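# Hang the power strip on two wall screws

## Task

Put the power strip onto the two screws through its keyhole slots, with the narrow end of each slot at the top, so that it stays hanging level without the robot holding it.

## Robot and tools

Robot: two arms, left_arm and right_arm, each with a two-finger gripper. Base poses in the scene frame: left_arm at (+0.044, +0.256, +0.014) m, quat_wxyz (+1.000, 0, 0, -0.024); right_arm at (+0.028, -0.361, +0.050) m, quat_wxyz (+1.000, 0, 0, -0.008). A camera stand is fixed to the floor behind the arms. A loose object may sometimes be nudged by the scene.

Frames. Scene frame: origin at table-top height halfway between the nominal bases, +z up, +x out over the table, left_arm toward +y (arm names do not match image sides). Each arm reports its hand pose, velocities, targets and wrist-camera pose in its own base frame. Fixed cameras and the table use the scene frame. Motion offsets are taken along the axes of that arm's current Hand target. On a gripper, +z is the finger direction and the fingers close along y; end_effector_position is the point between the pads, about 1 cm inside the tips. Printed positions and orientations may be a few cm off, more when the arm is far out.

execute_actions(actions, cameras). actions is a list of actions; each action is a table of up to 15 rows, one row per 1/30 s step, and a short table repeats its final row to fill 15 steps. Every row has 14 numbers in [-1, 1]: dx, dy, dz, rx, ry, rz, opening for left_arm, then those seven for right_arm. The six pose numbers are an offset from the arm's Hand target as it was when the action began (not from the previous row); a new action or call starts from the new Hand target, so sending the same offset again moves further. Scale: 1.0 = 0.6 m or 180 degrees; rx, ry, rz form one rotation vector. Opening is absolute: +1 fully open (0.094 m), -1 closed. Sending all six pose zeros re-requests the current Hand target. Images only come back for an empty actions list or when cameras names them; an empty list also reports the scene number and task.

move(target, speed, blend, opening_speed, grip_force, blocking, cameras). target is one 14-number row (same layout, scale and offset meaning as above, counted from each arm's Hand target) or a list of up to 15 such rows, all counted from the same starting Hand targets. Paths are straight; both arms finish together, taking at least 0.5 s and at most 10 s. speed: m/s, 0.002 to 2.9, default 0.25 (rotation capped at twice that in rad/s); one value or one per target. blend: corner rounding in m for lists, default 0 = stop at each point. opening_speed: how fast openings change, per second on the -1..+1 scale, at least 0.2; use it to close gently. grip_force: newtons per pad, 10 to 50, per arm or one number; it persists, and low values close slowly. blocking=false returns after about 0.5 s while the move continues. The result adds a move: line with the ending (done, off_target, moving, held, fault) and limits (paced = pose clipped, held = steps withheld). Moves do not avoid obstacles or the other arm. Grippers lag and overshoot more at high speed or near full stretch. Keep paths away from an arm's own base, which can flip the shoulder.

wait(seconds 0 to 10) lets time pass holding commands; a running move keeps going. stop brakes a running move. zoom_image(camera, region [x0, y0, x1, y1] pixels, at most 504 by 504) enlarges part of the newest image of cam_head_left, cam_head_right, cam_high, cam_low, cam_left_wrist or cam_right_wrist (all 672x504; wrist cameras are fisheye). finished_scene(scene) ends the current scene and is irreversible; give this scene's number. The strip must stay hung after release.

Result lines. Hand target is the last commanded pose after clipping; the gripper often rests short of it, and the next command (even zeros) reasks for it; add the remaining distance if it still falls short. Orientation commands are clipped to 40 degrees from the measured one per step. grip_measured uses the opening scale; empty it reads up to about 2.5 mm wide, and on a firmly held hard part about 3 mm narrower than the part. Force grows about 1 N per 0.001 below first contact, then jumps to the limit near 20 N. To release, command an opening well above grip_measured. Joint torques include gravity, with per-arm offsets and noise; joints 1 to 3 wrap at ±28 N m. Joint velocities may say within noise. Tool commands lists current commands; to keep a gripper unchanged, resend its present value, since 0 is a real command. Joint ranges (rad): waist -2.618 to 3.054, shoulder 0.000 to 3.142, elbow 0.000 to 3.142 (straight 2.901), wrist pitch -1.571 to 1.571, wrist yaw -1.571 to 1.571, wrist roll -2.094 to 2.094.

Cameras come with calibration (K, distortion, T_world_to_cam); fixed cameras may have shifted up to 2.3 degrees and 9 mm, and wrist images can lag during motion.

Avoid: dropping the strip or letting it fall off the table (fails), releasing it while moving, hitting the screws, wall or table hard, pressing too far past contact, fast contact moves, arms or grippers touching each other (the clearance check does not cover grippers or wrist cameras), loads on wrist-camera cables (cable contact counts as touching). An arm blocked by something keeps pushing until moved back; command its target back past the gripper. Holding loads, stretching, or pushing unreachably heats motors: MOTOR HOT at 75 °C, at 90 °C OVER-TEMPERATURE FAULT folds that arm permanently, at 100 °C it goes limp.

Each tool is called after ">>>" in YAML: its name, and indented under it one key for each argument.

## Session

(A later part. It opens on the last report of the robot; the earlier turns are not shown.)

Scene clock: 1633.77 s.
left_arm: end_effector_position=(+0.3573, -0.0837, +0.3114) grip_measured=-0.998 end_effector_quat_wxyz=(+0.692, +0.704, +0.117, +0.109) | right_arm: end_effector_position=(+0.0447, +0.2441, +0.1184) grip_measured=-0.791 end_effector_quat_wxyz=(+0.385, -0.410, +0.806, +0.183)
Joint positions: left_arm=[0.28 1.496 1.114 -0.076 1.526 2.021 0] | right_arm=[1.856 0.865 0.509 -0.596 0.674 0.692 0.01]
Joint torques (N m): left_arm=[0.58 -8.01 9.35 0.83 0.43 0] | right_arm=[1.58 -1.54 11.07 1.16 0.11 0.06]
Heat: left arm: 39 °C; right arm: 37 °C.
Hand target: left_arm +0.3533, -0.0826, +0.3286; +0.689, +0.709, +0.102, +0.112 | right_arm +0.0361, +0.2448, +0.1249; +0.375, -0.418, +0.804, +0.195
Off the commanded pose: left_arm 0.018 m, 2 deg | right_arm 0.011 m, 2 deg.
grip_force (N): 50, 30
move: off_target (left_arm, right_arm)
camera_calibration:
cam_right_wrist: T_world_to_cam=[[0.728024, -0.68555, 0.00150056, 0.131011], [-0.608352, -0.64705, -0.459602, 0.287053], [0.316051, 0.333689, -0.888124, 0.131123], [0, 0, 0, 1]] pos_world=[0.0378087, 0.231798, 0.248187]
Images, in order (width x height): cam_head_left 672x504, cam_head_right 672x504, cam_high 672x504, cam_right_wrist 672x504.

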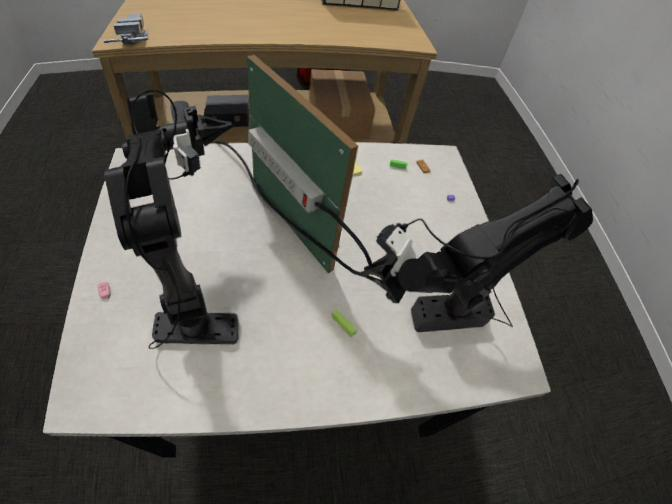

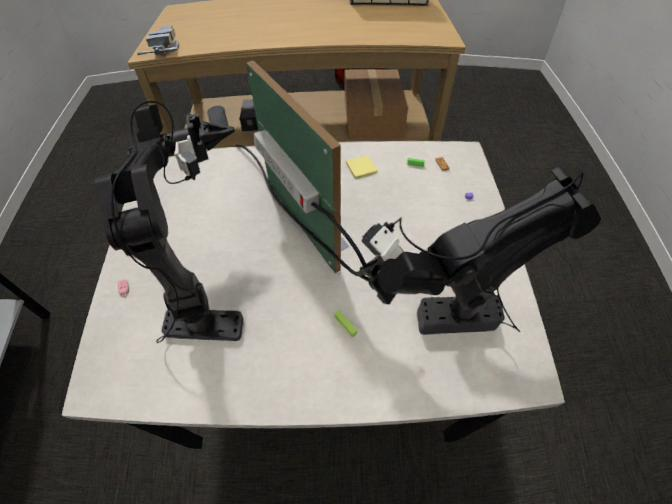

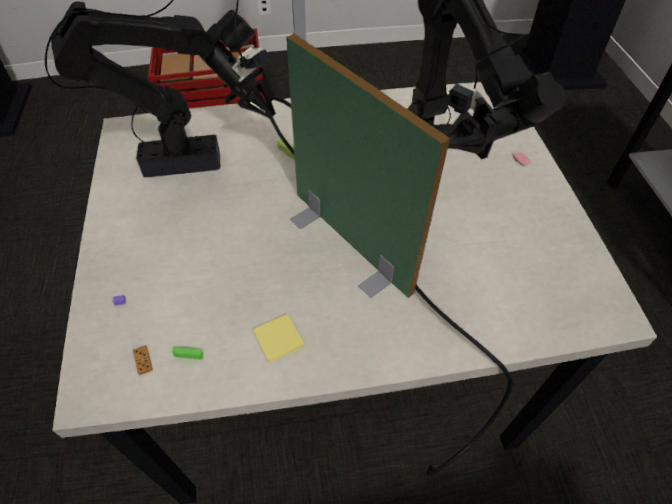

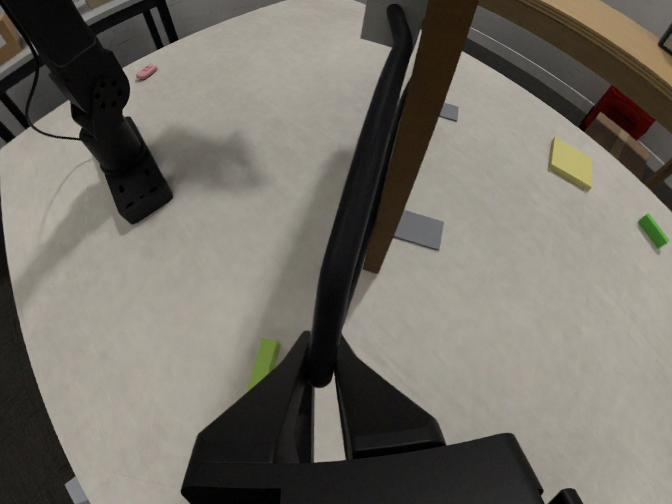

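>>> move:
  target: [0,0,0,0,0,0,-1,0,0,0,0,0,0,0.2]
  opening_speed: 0.6
  cameras: ["cam_right_wrist","cam_head_left"]

>>> zoom_image:
  camera: "cam_head_left"
  region: [220, 110, 400, 310]

Scene clock: 1645.53 s.
left_arm: end_effector_position=(+0.3573, -0.0837, +0.3114) grip_measured=-0.998 end_effector_quat_wxyz=(+0.692, +0.704, +0.117, +0.109) | right_arm: end_effector_position=(+0.0376, +0.2435, +0.1150) grip_measured=+0.198 end_effector_quat_wxyz=(+0.373, -0.423, +0.804, +0.185)
Joint positions: left_arm=[0.28 1.496 1.114 -0.076 1.526 2.021 0] | right_arm=[1.873 0.865 0.509 -0.607 0.651 0.692 0.056]
Joint torques (N m): left_arm=[0.59 -7.98 9.33 0.83 0.42 0] | right_arm=[0.42 -1.47 11 1.23 0.32 0.08]
Heat: left arm: 39 °C; right arm: 38 °C.
Hand target: left_arm +0.3533, -0.0826, +0.3286; +0.689, +0.709, +0.102, +0.112 | right_arm +0.0361, +0.2449, +0.1250; +0.375, -0.418, +0.804, +0.196
Off the commanded pose: left_arm 0.018 m, 2 deg | right_arm 0.010 m, 1 deg.
grip_force (N): 50, 30
move: off_target (left_arm)
camera_calibration:
cam_right_wrist: T_world_to_cam=[[0.747927, -0.663781, 0.000555276, 0.129854], [-0.595776, -0.671671, -0.440351, 0.284131], [0.292669, 0.32902, -0.897825, 0.133685], [0, 0, 0, 1]] pos_world=[0.0330317, 0.233052, 0.245071]
Images, in order (width x height): cam_head_left 672x504, cam_right_wrist 672x504.

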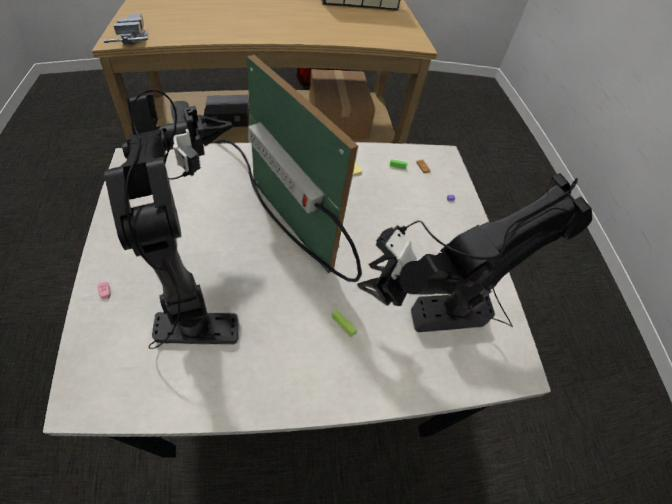

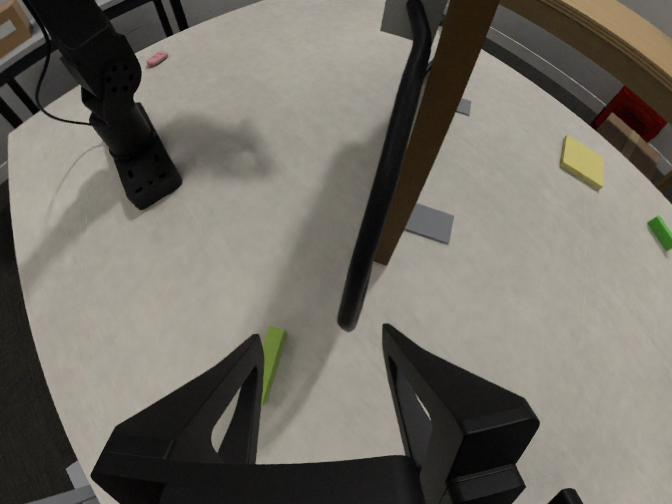

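Scaled by 2.520 from the camera's 672x504 image, which has a finer 960x720 frame.

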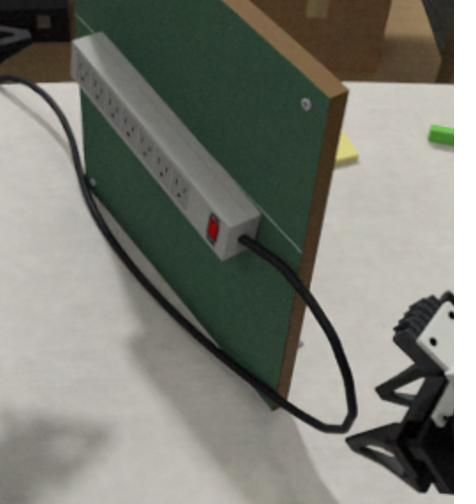

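>>> move:
  target: [0,0,0,0,0,0,-1,0.05,-0.0235,0.1,0,0,0,0.2]
  speed: 0.1
  cameras: ["cam_right_wrist"]

Scene clock: 1654.77 s.
left_arm: end_effector_position=(+0.3573, -0.0837, +0.3114) grip_measured=-0.998 end_effector_quat_wxyz=(+0.692, +0.704, +0.117, +0.109) | right_arm: end_effector_position=(+0.0611, +0.2621, +0.0689) grip_measured=+0.198 end_effector_quat_wxyz=(+0.375, -0.413, +0.804, +0.204)
Joint positions: left_arm=[0.28 1.496 1.114 -0.076 1.526 2.021 0] | right_arm=[1.682 0.961 0.313 -0.177 0.527 0.521 0.056]
Joint torques (N m): left_arm=[0.55 -8.06 9.32 0.81 0.41 0.01] | right_arm=[-0.49 -0.7 7.05 1.62 0.24 -0.1]
Heat: left arm: 39 °C; right arm: 38 °C.
Hand target: left_arm +0.3533, -0.0826, +0.3286; +0.689, +0.709, +0.102, +0.112 | right_arm +0.0629, +0.2587, +0.0635; +0.375, -0.418, +0.804, +0.196
Off the commanded pose: left_arm 0.018 m, 2 deg | right_arm 0.007 m, 1 deg.
grip_force (N): 50, 30
move: off_target (left_arm)
camera_calibration:
cam_right_wrist: T_world_to_cam=[[0.745856, -0.665029, -0.0378934, 0.127816], [-0.604757, -0.652217, -0.457037, 0.286914], [0.279228, 0.3638, -0.88864, 0.0704294], [0, 0, 0, 1]] pos_world=[0.0585145, 0.246509, 0.19856]
Images, in order (width x height): cam_right_wrist 672x504.

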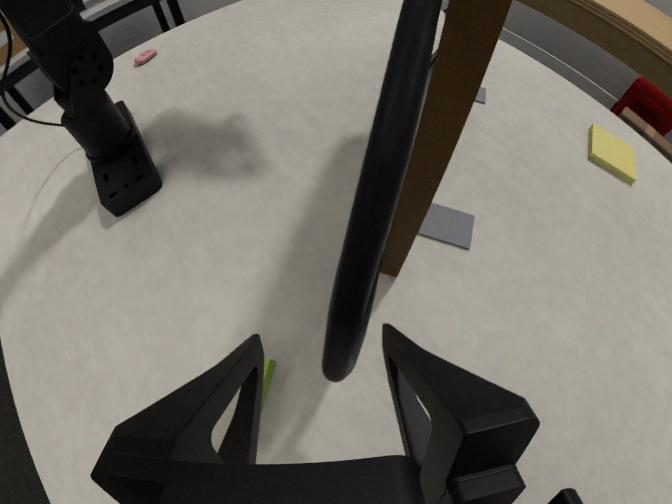

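>>> move:
  target:
    - [0,0,0,0,0,0,-1,0.03,0.0,0.025,0,0,0,0.2]
    - [0,0,0,0,0,0,-1,0.03,0.0,0.025,0,0,0,-0.95]
    - [0,0,0,0,0,0,-1,0.0845,-0.0063,-0.0658,0,0,0,-0.95]
  speed: 0.1
  grip_force: [50,45]
  cameras: ["cam_right_wrist","cam_head_left"]

>>> zoom_image:
  camera: "cam_head_left"
  region: [220, 110, 400, 310]

Scene clock: 1669.37 s.
left_arm: end_effector_position=(+0.3573, -0.0837, +0.3114) grip_measured=-0.998 end_effector_quat_wxyz=(+0.692, +0.704, +0.117, +0.109) | right_arm: end_effector_position=(+0.0424, +0.2191, +0.0658) grip_measured=-0.800 end_effector_quat_wxyz=(+0.414, -0.378, +0.799, +0.216)
Joint positions: left_arm=[0.28 1.496 1.114 -0.076 1.526 2.021 0] | right_arm=[2.004 0.774 0.22 -0.413 0.817 0.851 0.009]
Joint torques (N m): left_arm=[0.59 -8.01 9.33 0.82 0.42 0.01] | right_arm=[1.83 0.31 8.14 0.57 -0.32 0.12]
Heat: left arm: 39 °C; right arm: 37 °C.
Hand target: left_arm +0.3533, -0.0826, +0.3286; +0.689, +0.709, +0.102, +0.112 | right_arm +0.0299, +0.2051, +0.0501; +0.375, -0.418, +0.804, +0.196
Off the commanded pose: left_arm 0.018 m, 2 deg | right_arm 0.025 m, 7 deg.
grip_force (N): 50, 45
move: off_target (left_arm, right_arm)
camera_calibration:
cam_right_wrist: T_world_to_cam=[[0.707648, -0.703825, -0.0621701, 0.124712], [-0.620318, -0.576732, -0.531588, 0.235185], [0.338289, 0.414742, -0.844718, 0.071988], [0, 0, 0, 1]] pos_world=[0.0332845, 0.193558, 0.193585]
Images, in order (width x height): cam_head_left 672x504, cam_right_wrist 672x504.

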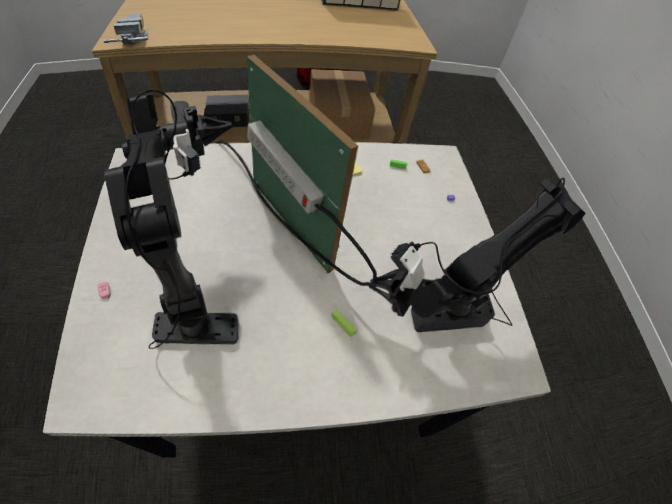

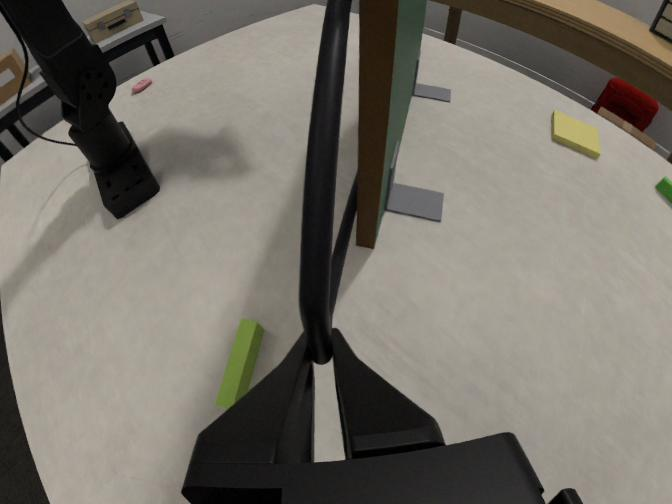

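Scaled by 2.520 from the camera's 672x504 image, which has a finer 960x720 frame.

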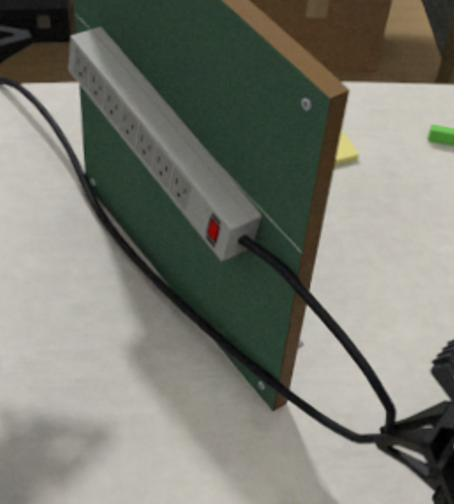

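>>> move:
  target:
    - [0,0,0,0,0,0,-1,-0.06,0.0,-0.02,0,0,0,-0.95]
    - [0,0,0,0,0,0,-1,-0.06,0.0,-0.02,0,0,0,0.2]
  speed: 0.1
  cameras: ["cam_right_wrist","cam_head_left","cam_high"]

>>> zoom_image:
  camera: "cam_head_left"
  region: [220, 110, 400, 310]

Scene clock: 1674.53 s.
left_arm: end_effector_position=(+0.3573, -0.0837, +0.3114) grip_measured=-0.998 end_effector_quat_wxyz=(+0.692, +0.704, +0.117, +0.109) | right_arm: end_effector_position=(+0.0376, +0.2160, +0.0779) grip_measured=+0.198 end_effector_quat_wxyz=(+0.372, -0.419, +0.806, +0.193)
Joint positions: left_arm=[0.28 1.496 1.114 -0.076 1.526 2.021 0] | right_arm=[1.942 0.739 0.329 -0.584 0.687 0.772 0.056]
Joint torques (N m): left_arm=[0.59 -7.99 9.35 0.82 0.42 0] | right_arm=[-0.2 -0.24 10.47 1.15 0.35 -0.09]
Heat: left arm: 39 °C; right arm: 37 °C.
Hand target: left_arm +0.3533, -0.0826, +0.3286; +0.689, +0.709, +0.102, +0.112 | right_arm +0.0380, +0.2165, +0.0853; +0.375, -0.418, +0.804, +0.196
Off the commanded pose: left_arm 0.018 m, 2 deg | right_arm 0.008 m, 0 deg.
grip_force (N): 50, 45
move: off_target (left_arm)
camera_calibration:
cam_right_wrist: T_world_to_cam=[[0.746066, -0.665642, -0.0175345, 0.113471], [-0.602392, -0.663484, -0.443749, 0.248019], [0.283744, 0.341628, -0.89598, 0.106878], [0, 0, 0, 1]] pos_world=[0.0344213, 0.203575, 0.207808]
Images, in order (width x height): cam_head_left 672x504, cam_high 672x504, cam_right_wrist 672x504.

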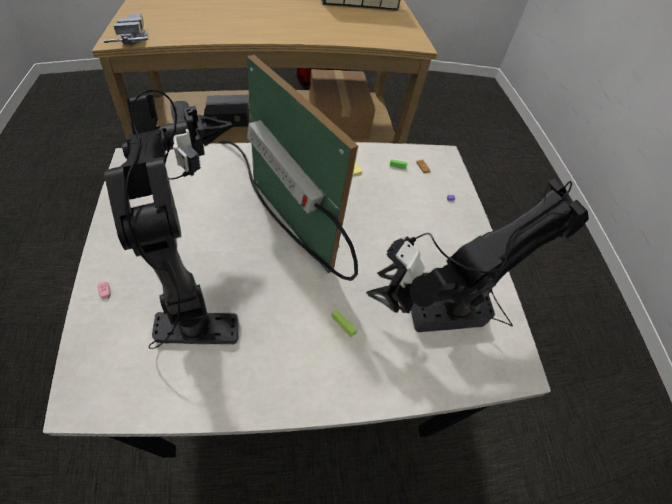

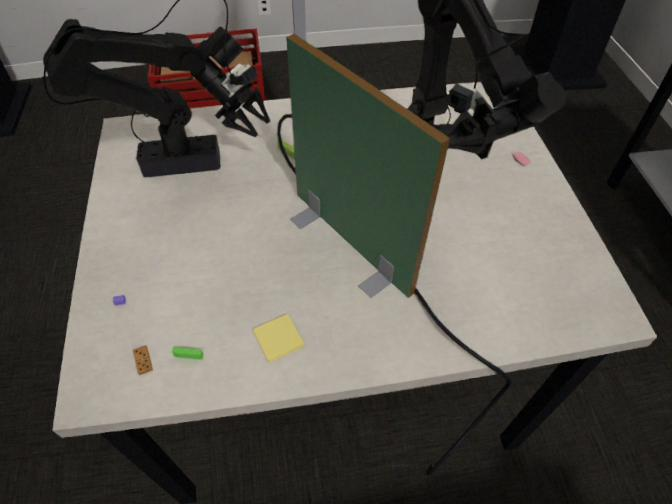

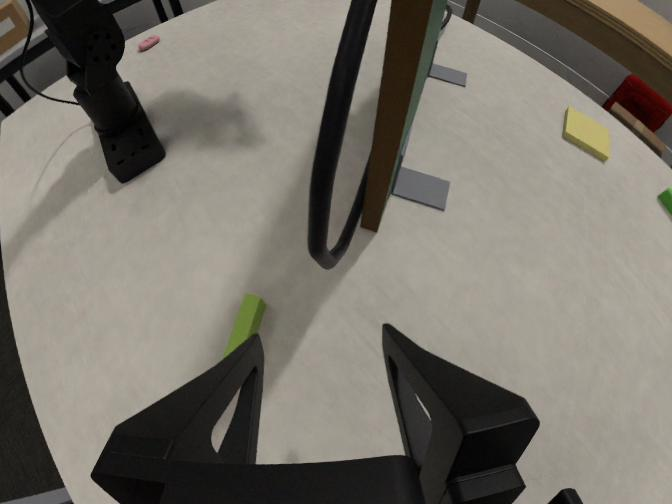

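Scaled by 2.520 from the camera's 672x504 image, which has a finer 960x720 frame.

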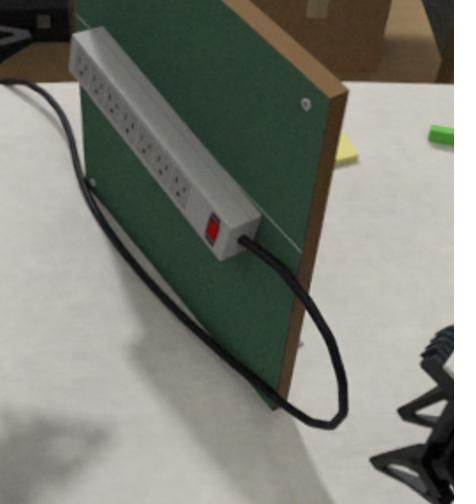

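>>> move:
  target:
    - [0.1363,-0.052,-0.065,0.0153,0.2763,-0.3083,0.3,0,0,0,0,0,0,0.2]
    - [0.2567,-0.2182,0.0477,0.0307,0.5526,-0.6165,0.3,0,0,0,0,0,0,0.2]
  speed: 0.25
  blend: [0.02,0]
  cameras: ["cam_left_wrist","cam_head_left","cam_high"]

Scene clock: 1721.17 s.
left_arm: end_effector_position=(+0.5090, -0.0578, +0.2002) grip_measured=+0.299 end_effector_quat_wxyz=(+0.176, +0.069, +0.982, -0.014) | right_arm: end_effector_position=(+0.0375, +0.2160, +0.0778) grip_measured=+0.198 end_effector_quat_wxyz=(+0.372, -0.419, +0.806, +0.193)
Joint positions: left_arm=[-0.111 2.392 2.724 -1.548 0.013 0.027 0.061] | right_arm=[1.942 0.739 0.329 -0.584 0.687 0.772 0.056]
Joint torques (N m): left_arm=[-0.62 -11.33 7.66 0.57 -0.06 -0.04] | right_arm=[-0.21 -0.31 10.48 1.14 0.33 -0.07]
Heat: left arm: 39 °C; right arm: 41 °C.
Hand target: left_arm +0.5102, -0.0601, +0.1999; +0.173, +0.068, +0.982, -0.013 | right_arm +0.0379, +0.2165, +0.0853; +0.375, -0.418, +0.804, +0.196
Off the commanded pose: left_arm 0.002 m, 0 deg | right_arm 0.008 m, 0 deg.
joint sent to its limit (left arm) — joint 4 (wrist pitch), lower limit. The joint targets still meet the commanded pose.
grip_force (N): 50, 45
move: done
camera_calibration:
cam_left_wrist: T_world_to_cam=[[-0.204842, -0.977715, 0.0459675, 0.0319772], [-0.974627, 0.208074, 0.0825031, 0.535161], [-0.0902292, -0.027901, -0.99553, 0.362794], [0, 0, 0, 1]] pos_world=[0.560868, -0.0699663, 0.31555]
Images, in order (width x height): cam_head_left 672x504, cam_high 672x504, cam_left_wrist 672x504.

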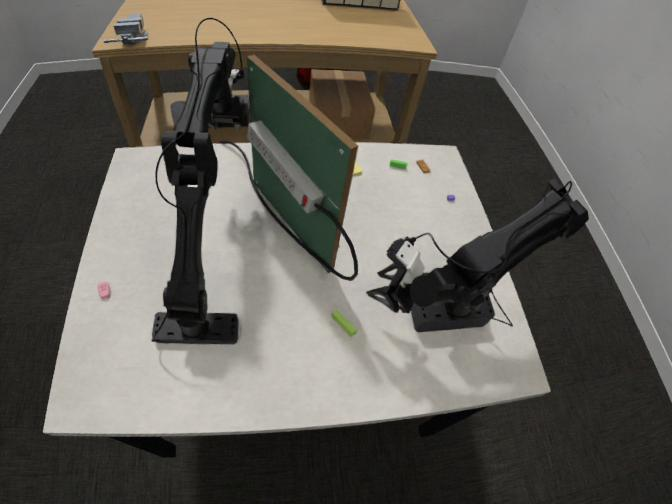

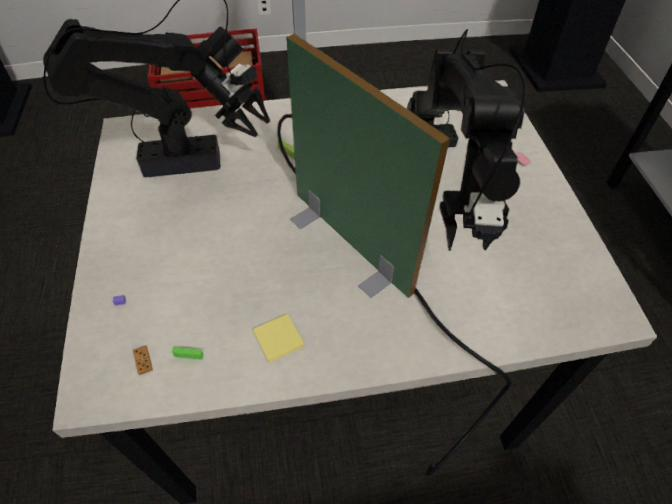

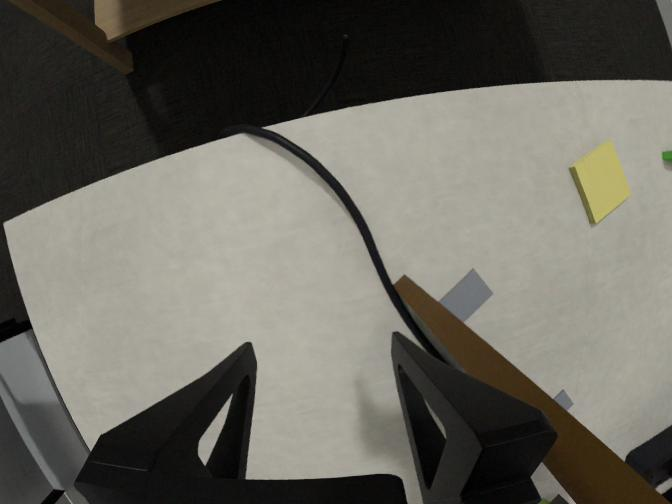

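>>> move:
  target:
    - [0.0297,-0.0715,0.2375,0,0,0,0.3,0,0,0,0,0,0,0.2]
  speed: 0.2
  cameras: ["cam_left_wrist"]

Scene clock: 1734.33 s.
left_arm: end_effector_position=(+0.5278, -0.0728, +0.0470) grip_measured=+0.299 end_effector_quat_wxyz=(+0.141, +0.055, +0.988, +0.023) | right_arm: end_effector_position=(+0.0375, +0.2160, +0.0778) grip_measured=+0.198 end_effector_quat_wxyz=(+0.372, -0.419, +0.806, +0.193)
Joint positions: left_arm=[-0.164 2.388 2.102 -1.008 -0.075 -0.043 0.061] | right_arm=[1.942 0.739 0.329 -0.584 0.687 0.772 0.056]
Joint torques (N m): left_arm=[-4.19 -15.64 5.72 1.15 0.47 -0.17] | right_arm=[-0.21 -0.29 10.47 1.14 0.33 -0.07]
Motor temperatures (°C): left_arm=[25 30 39 28 24 25 25] | right_arm=[25 28 42 34 26 24 26]
Heat: left arm: 39 °C; right arm: 42 °C.
Hand target: left_arm +0.5359, -0.1070, +0.0599; +0.173, +0.068, +0.982, -0.013 | right_arm +0.0379, +0.2165, +0.0853; +0.375, -0.418, +0.804, +0.196
Off the commanded pose: left_arm 0.038 m, 6 deg | right_arm 0.008 m, 0 deg.
grip_force (N): 50, 45
move: off_target (left_arm)
camera_calibration:
cam_left_wrist: T_world_to_cam=[[-0.164038, -0.986379, -0.0121593, 0.00890163], [-0.973819, 0.159958, 0.161524, 0.561585], [-0.157379, 0.0383371, -0.986794, 0.251439], [0, 0, 0, 1]] pos_world=[0.587913, -0.0906892, 0.157517]
Images, in order (width x height): cam_left_wrist 672x504.

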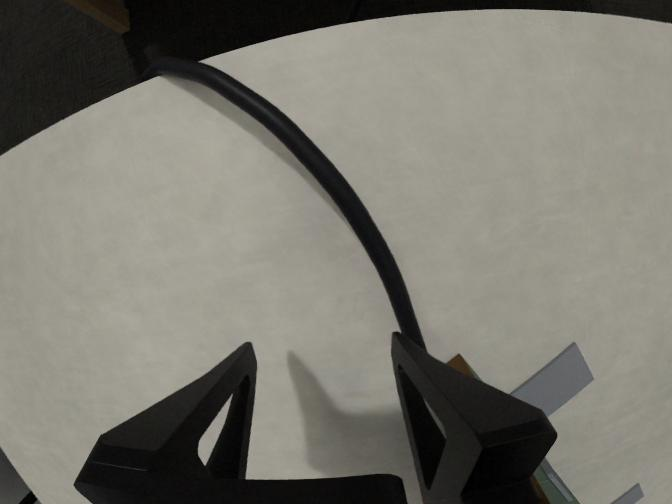

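>>> move:
  target: [-0.03,0.075,-0.03,0,0,0,0.3,0,0,0,0,0,0,0.2]
  speed: 0.15
  cameras: ["cam_left_wrist","cam_high","cam_head_left"]

>>> zoom_image:
  camera: "cam_high"
  region: [380, 120, 580, 400]

>>> zoom_image:
  camera: "cam_head_left"
  region: [140, 40, 360, 290]

Scene clock: 1740.77 s.
left_arm: end_effector_position=(+0.5497, -0.0623, +0.0812) grip_measured=+0.299 end_effector_quat_wxyz=(+0.172, +0.064, +0.983, -0.010) | right_arm: end_effector_position=(+0.0375, +0.2160, +0.0778) grip_measured=+0.198 end_effector_quat_wxyz=(+0.372, -0.419, +0.806, +0.193)
Joint positions: left_arm=[-0.114 2.415 2.265 -1.076 0.002 0.016 0.061] | right_arm=[1.942 0.739 0.329 -0.584 0.687 0.772 0.056]
Joint torques (N m): left_arm=[-0.06 -12.59 8.58 0.57 0.03 0.08] | right_arm=[-0.2 -0.28 10.47 1.15 0.36 -0.09]
Heat: left arm: 38 °C; right arm: 42 °C.
Hand target: left_arm +0.5528, -0.0640, +0.0829; +0.173, +0.068, +0.982, -0.013 | right_arm +0.0379, +0.2165, +0.0853; +0.375, -0.418, +0.804, +0.196
Off the commanded pose: left_arm 0.004 m, 1 deg | right_arm 0.008 m, 0 deg.
grip_force (N): 50, 45
move: done
camera_calibration:
cam_left_wrist: T_world_to_cam=[[-0.194062, -0.980147, 0.0406503, 0.0358331], [-0.976006, 0.197081, 0.0925793, 0.584811], [-0.0987527, -0.0217088, -0.994875, 0.252961], [0, 0, 0, 1]] pos_world=[0.602714, -0.0746423, 0.196066]
Images, in order (width x height): cam_head_left 672x504, cam_high 672x504, cam_left_wrist 672x504.

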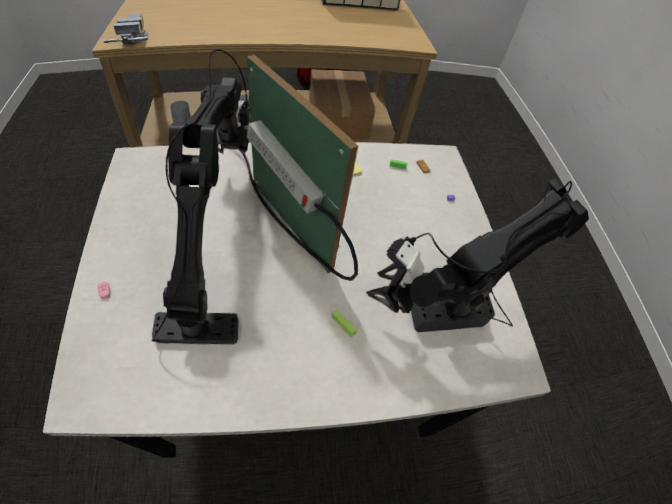

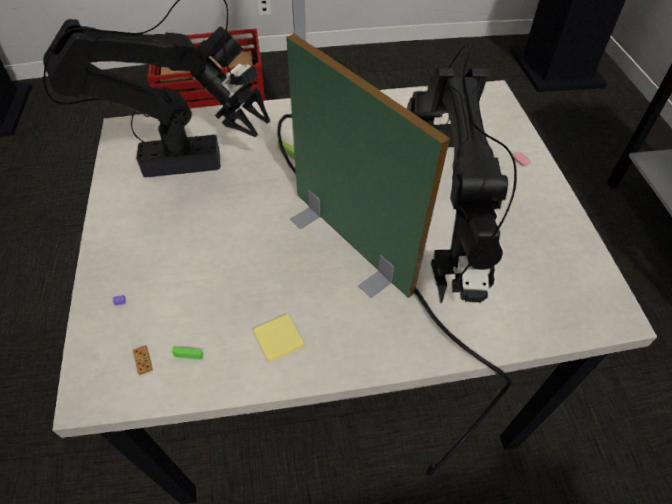

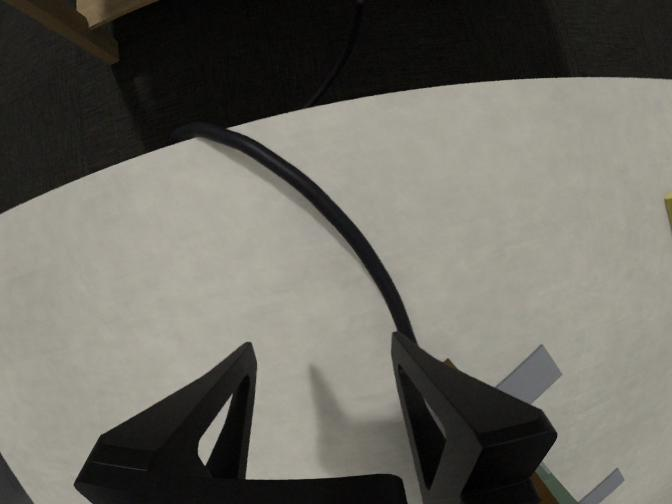

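Scaled by 1.800 from the camera's 672x504 image, which has a finer 960x720 frame.

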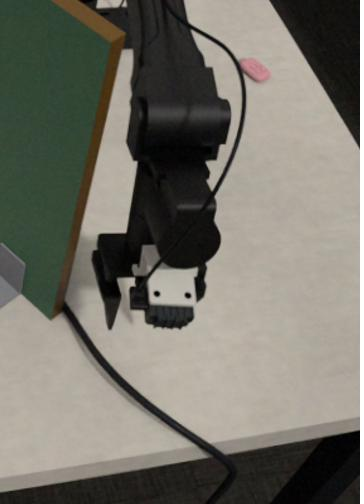

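Scaled by 2.016 from the camera's 672x504 image, which has a finer 960x720 frame.

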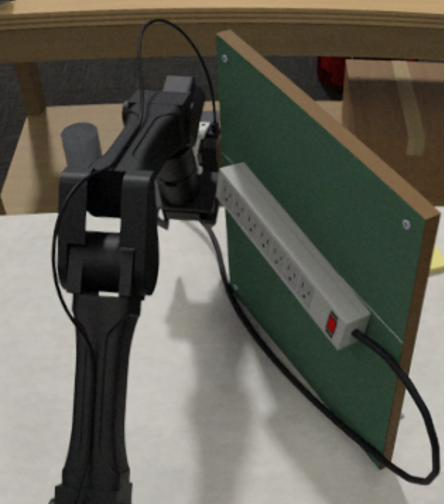

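>>> move:
  target:
    - [-0.0555,-0.0325,0.0823,-0.057,0,-0.1567,0.2,0,0,0,0,0,0,0.2]
    - [-0.034,-0.032,0.1508,-0.057,0,-0.1567,0.2,0,0,0,0,0,0,0.2]
  speed: [0.15,0.07]
  cameras: ["cam_left_wrist","cam_high"]

Scene clock: 1756.87 s.
left_arm: end_effector_position=(+0.5968, -0.0780, +0.0214) grip_measured=+0.201 end_effector_quat_wxyz=(+0.190, -0.193, +0.962, +0.022) | right_arm: end_effector_position=(+0.0375, +0.2160, +0.0778) grip_measured=+0.198 end_effector_quat_wxyz=(+0.372, -0.419, +0.806, +0.193)
Joint positions: left_arm=[-0.185 2.849 2.849 -1.228 -0.18 -0.55 0.056] | right_arm=[1.942 0.739 0.329 -0.584 0.687 0.772 0.056]
Joint torques (N m): left_arm=[-2.19 -12.03 7.35 0.9 -0.21 -0.04] | right_arm=[-0.21 -0.27 10.52 1.15 0.35 -0.06]
Heat: left arm: 39 °C; right arm: 42 °C.
Hand target: left_arm +0.5997, -0.0900, +0.0049; +0.170, -0.189, +0.967, +0.033 | right_arm +0.0379, +0.2165, +0.0853; +0.375, -0.418, +0.804, +0.196
Off the commanded pose: left_arm 0.021 m, 3 deg | right_arm 0.008 m, 0 deg.
elbow stopped short (left arm): the move would have taken joint 3 (elbow) straighter than the controller allows.
grip_force (N): 50, 45
move: off_target (left_arm)
camera_calibration:
cam_left_wrist: T_world_to_cam=[[0.315616, -0.946074, 0.0730155, -0.270169], [-0.948523, -0.312428, 0.0518871, 0.584131], [-0.0262769, -0.0856333, -0.99598, 0.149576], [0, 0, 0, 1]] pos_world=[0.643262, -0.0602917, 0.138392]
Images, in order (width x height): cam_high 672x504, cam_left_wrist 672x504.

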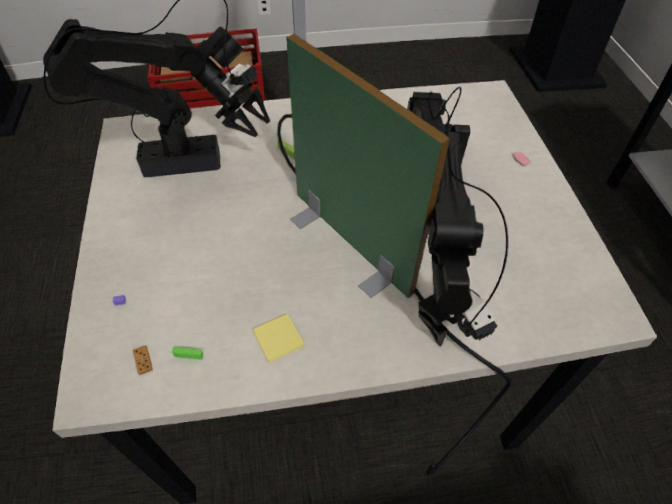

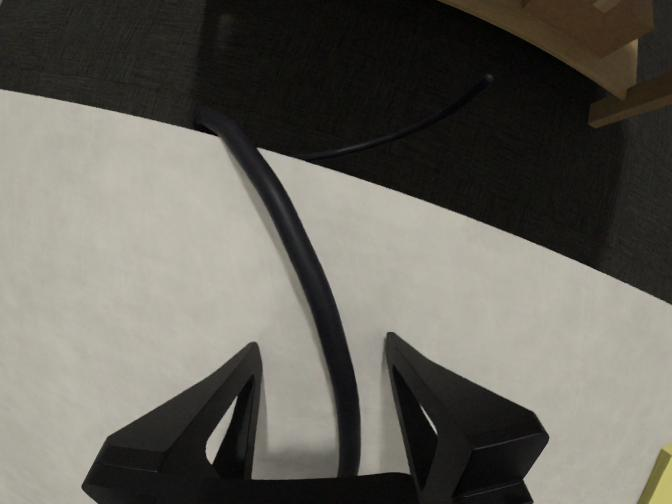

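>>> move:
  target: [0.0403,0.0165,0.0208,0,0,0,0.2,0,0,0,0,0,0,0.2]
  speed: 0.07
  cameras: ["cam_left_wrist"]

Scene clock: 1764.43 s.
left_arm: end_effector_position=(+0.5982, -0.0742, +0.0192) grip_measured=+0.201 end_effector_quat_wxyz=(+0.212, -0.201, +0.956, +0.024) | right_arm: end_effector_position=(+0.0375, +0.2160, +0.0778) grip_measured=+0.198 end_effector_quat_wxyz=(+0.372, -0.419, +0.806, +0.193)
Joint positions: left_arm=[-0.185 2.692 2.51 -1.007 -0.203 -0.561 0.056] | right_arm=[1.942 0.739 0.329 -0.584 0.687 0.772 0.056]
Joint torques (N m): left_arm=[-2.51 -12.79 2.99 0.61 -0.04 -0.06] | right_arm=[-0.18 -0.21 10.44 1.16 0.34 -0.07]
Heat: left arm: 39 °C; right arm: 42 °C.
Hand target: left_arm +0.5789, -0.0878, -0.0151; +0.170, -0.189, +0.967, +0.033 | right_arm +0.0379, +0.2165, +0.0853; +0.375, -0.418, +0.804, +0.196
Off the commanded pose: left_arm 0.042 m, 5 deg | right_arm 0.008 m, 0 deg.
grip_force (N): 50, 45
move: off_target (left_arm)
camera_calibration:
cam_left_wrist: T_world_to_cam=[[0.329054, -0.941037, 0.0785639, -0.274659], [-0.944109, -0.329566, 0.00673868, 0.58366], [0.0195506, -0.0763902, -0.996886, 0.120984], [0, 0, 0, 1]] pos_world=[0.639051, -0.056868, 0.138252]
Images, in order (width x height): cam_left_wrist 672x504.

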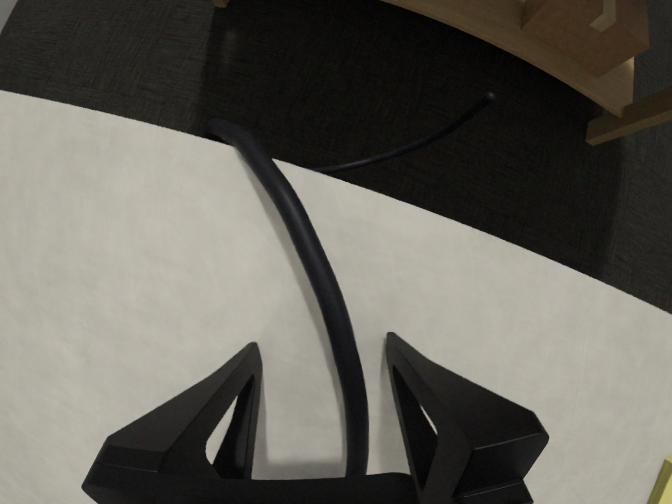

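>>> move:
  target:
    - [0.0,0,-0.033,0,0,0,0.2,0,0,0,0,0,0,0.2]
    - [0.0,0,-0.033,0,0,0,-0.95,0,0,0,0,0,0,0.2]
  speed: 0.1
  grip_force: [45,45]
  cameras: ["cam_left_wrist","cam_high"]

>>> zoom_image:
  camera: "cam_high"
  region: [380, 120, 580, 400]

Scene clock: 1770.80 s.
left_arm: end_effector_position=(+0.5967, -0.0721, +0.0202) grip_measured=-0.843 end_effector_quat_wxyz=(+0.213, -0.207, +0.954, +0.028) | right_arm: end_effector_position=(+0.0375, +0.2160, +0.0778) grip_measured=+0.198 end_effector_quat_wxyz=(+0.372, -0.419, +0.806, +0.193)
Joint positions: left_arm=[-0.186 2.683 2.497 -1.005 -0.214 -0.572 0.007] | right_arm=[1.942 0.739 0.329 -0.584 0.687 0.772 0.056]
Joint torques (N m): left_arm=[-3.12 -15.36 3.74 0.24 0.04 0.03] | right_arm=[-0.2 -0.27 10.48 1.14 0.34 -0.06]
Heat: left arm: 38 °C; right arm: 42 °C.
Hand target: left_arm +0.5727, -0.0903, +0.0036; +0.170, -0.189, +0.967, +0.033 | right_arm +0.0379, +0.2165, +0.0853; +0.375, -0.418, +0.804, +0.196
Off the commanded pose: left_arm 0.034 m, 6 deg | right_arm 0.008 m, 0 deg.
grip_force (N): 45, 45
move: off_target (left_arm); target 2's new opening was sent with left_arm's hand 0.034 m and 5 deg from that target
camera_calibration:
cam_left_wrist: T_world_to_cam=[[0.342753, -0.936613, 0.0726441, -0.280017], [-0.939193, -0.343361, 0.00433939, 0.579019], [0.0208788, -0.0697142, -0.997348, 0.121951], [0, 0, 0, 1]] pos_world=[0.637241, -0.0549529, 0.139457]
Images, in order (width x height): cam_high 672x504, cam_left_wrist 672x504.

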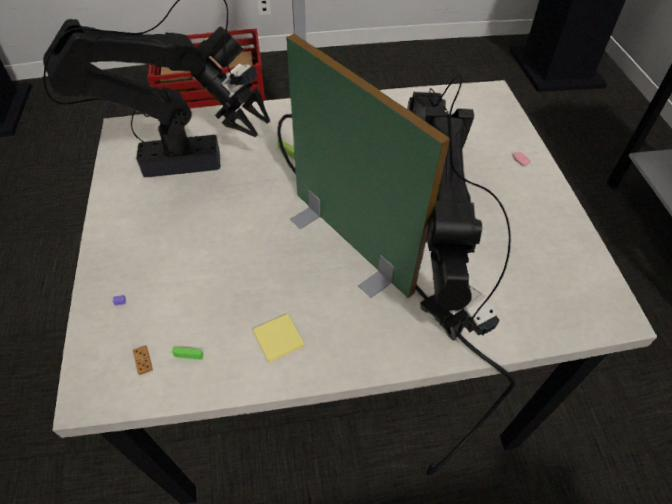

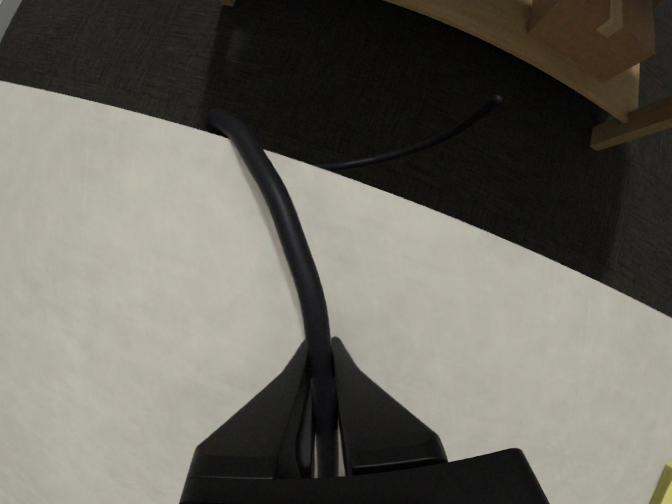

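Scaled by 1.800 from the camera's 672x504 image, which has a finer 960x720 frame.

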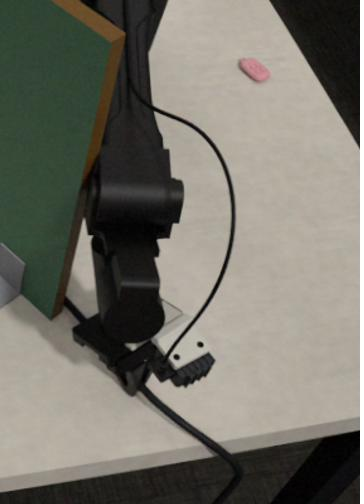

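>>> move:
  target:
    - [-0.0342,0.1353,-0.1585,0,0,0,-0.95,0,0,0,0,0,0,0.2]
    - [0.192,0.3993,-0.2763,0,0,0,-0.95,0,0,0,0,0,0,0.2]
  speed: 0.12
  blend: [0.03,0]
  cameras: ["cam_left_wrist","cam_high","cam_head_left","cam_right_wrist"]

>>> zoom_image:
  camera: "cam_head_left"
  region: [140, 40, 400, 300]

Scene clock: 1782.63 s.
left_arm: end_effector_position=(+0.3582, +0.0549, +0.1182) grip_measured=-0.845 end_effector_quat_wxyz=(+0.199, -0.173, +0.965, +0.000) | right_arm: end_effector_position=(+0.0375, +0.2160, +0.0778) grip_measured=+0.198 end_effector_quat_wxyz=(+0.372, -0.419, +0.806, +0.193)
Joint positions: left_arm=[0.143 1.552 1.178 -0.798 -0.013 -0.209 0.007] | right_arm=[1.942 0.739 0.329 -0.584 0.687 0.772 0.056]
Joint torques (N m): left_arm=[1.95 -10.48 5.11 0 -0.6 -0.02] | right_arm=[-0.17 -0.21 10.5 1.15 0.34 -0.08]
Motor temperatures (°C): left_arm=[25 35 37 27 24 25 25] | right_arm=[25 27 43 34 26 24 26]
Heat: left arm: 37 °C; right arm: 43 °C.
Hand target: left_arm +0.3298, +0.0698, +0.1198; +0.170, -0.189, +0.967, +0.033 | right_arm +0.0379, +0.2165, +0.0853; +0.375, -0.418, +0.804, +0.196
Off the commanded pose: left_arm 0.032 m, 5 deg | right_arm 0.008 m, 0 deg.
grip_force (N): 45, 45
move: off_target (left_arm)
camera_calibration:
cam_left_wrist: T_world_to_cam=[[0.267747, -0.957213, 0.109795, -0.0628023], [-0.963454, -0.265014, 0.0390498, 0.398613], [-0.00828172, -0.116238, -0.993187, 0.245993], [0, 0, 0, 1]] pos_world=[0.402898, 0.0741166, 0.235647]
cam_right_wrist: T_world_to_cam=[[0.746329, -0.66534, -0.0177672, 0.113591], [-0.602347, -0.66383, -0.443292, 0.247997], [0.283146, 0.341543, -0.896201, 0.106957], [0, 0, 0, 1]] pos_world=[0.0343198, 0.203674, 0.207808]
Images, in order (width x height): cam_head_left 672x504, cam_high 672x504, cam_left_wrist 672x504, cam_right_wrist 672x504.

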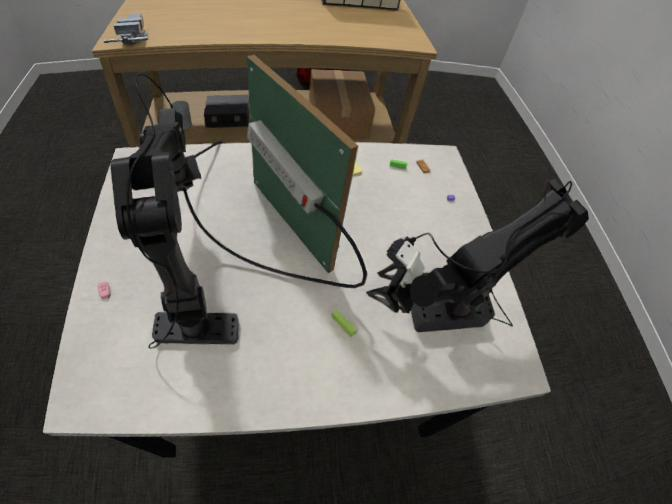

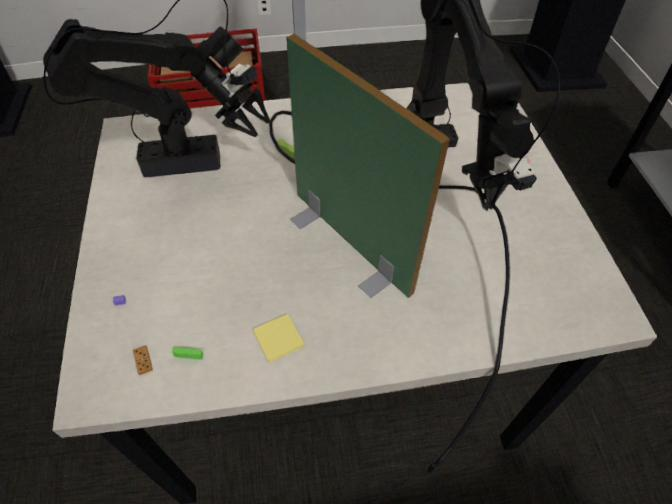

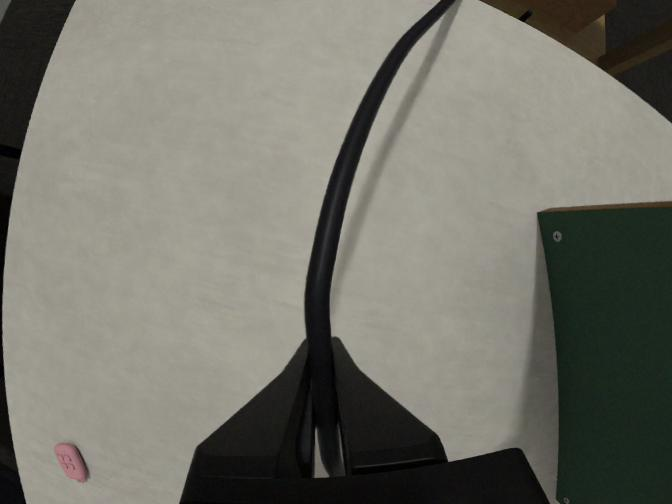

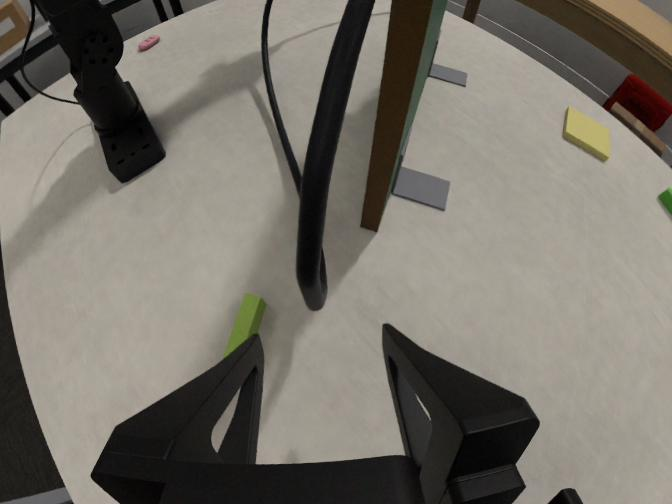

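Scaled by 1.938 from the camera's 672x504 image, which has a finer 960x720 frame.

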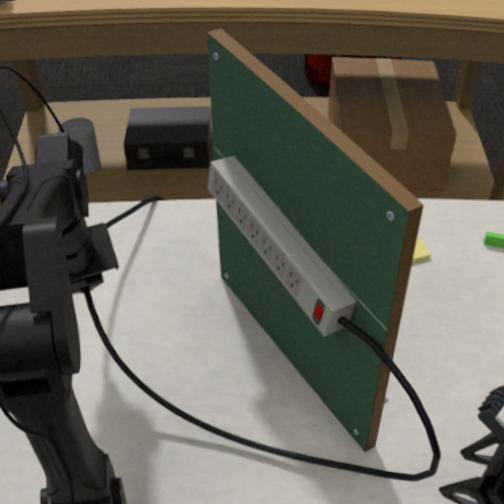

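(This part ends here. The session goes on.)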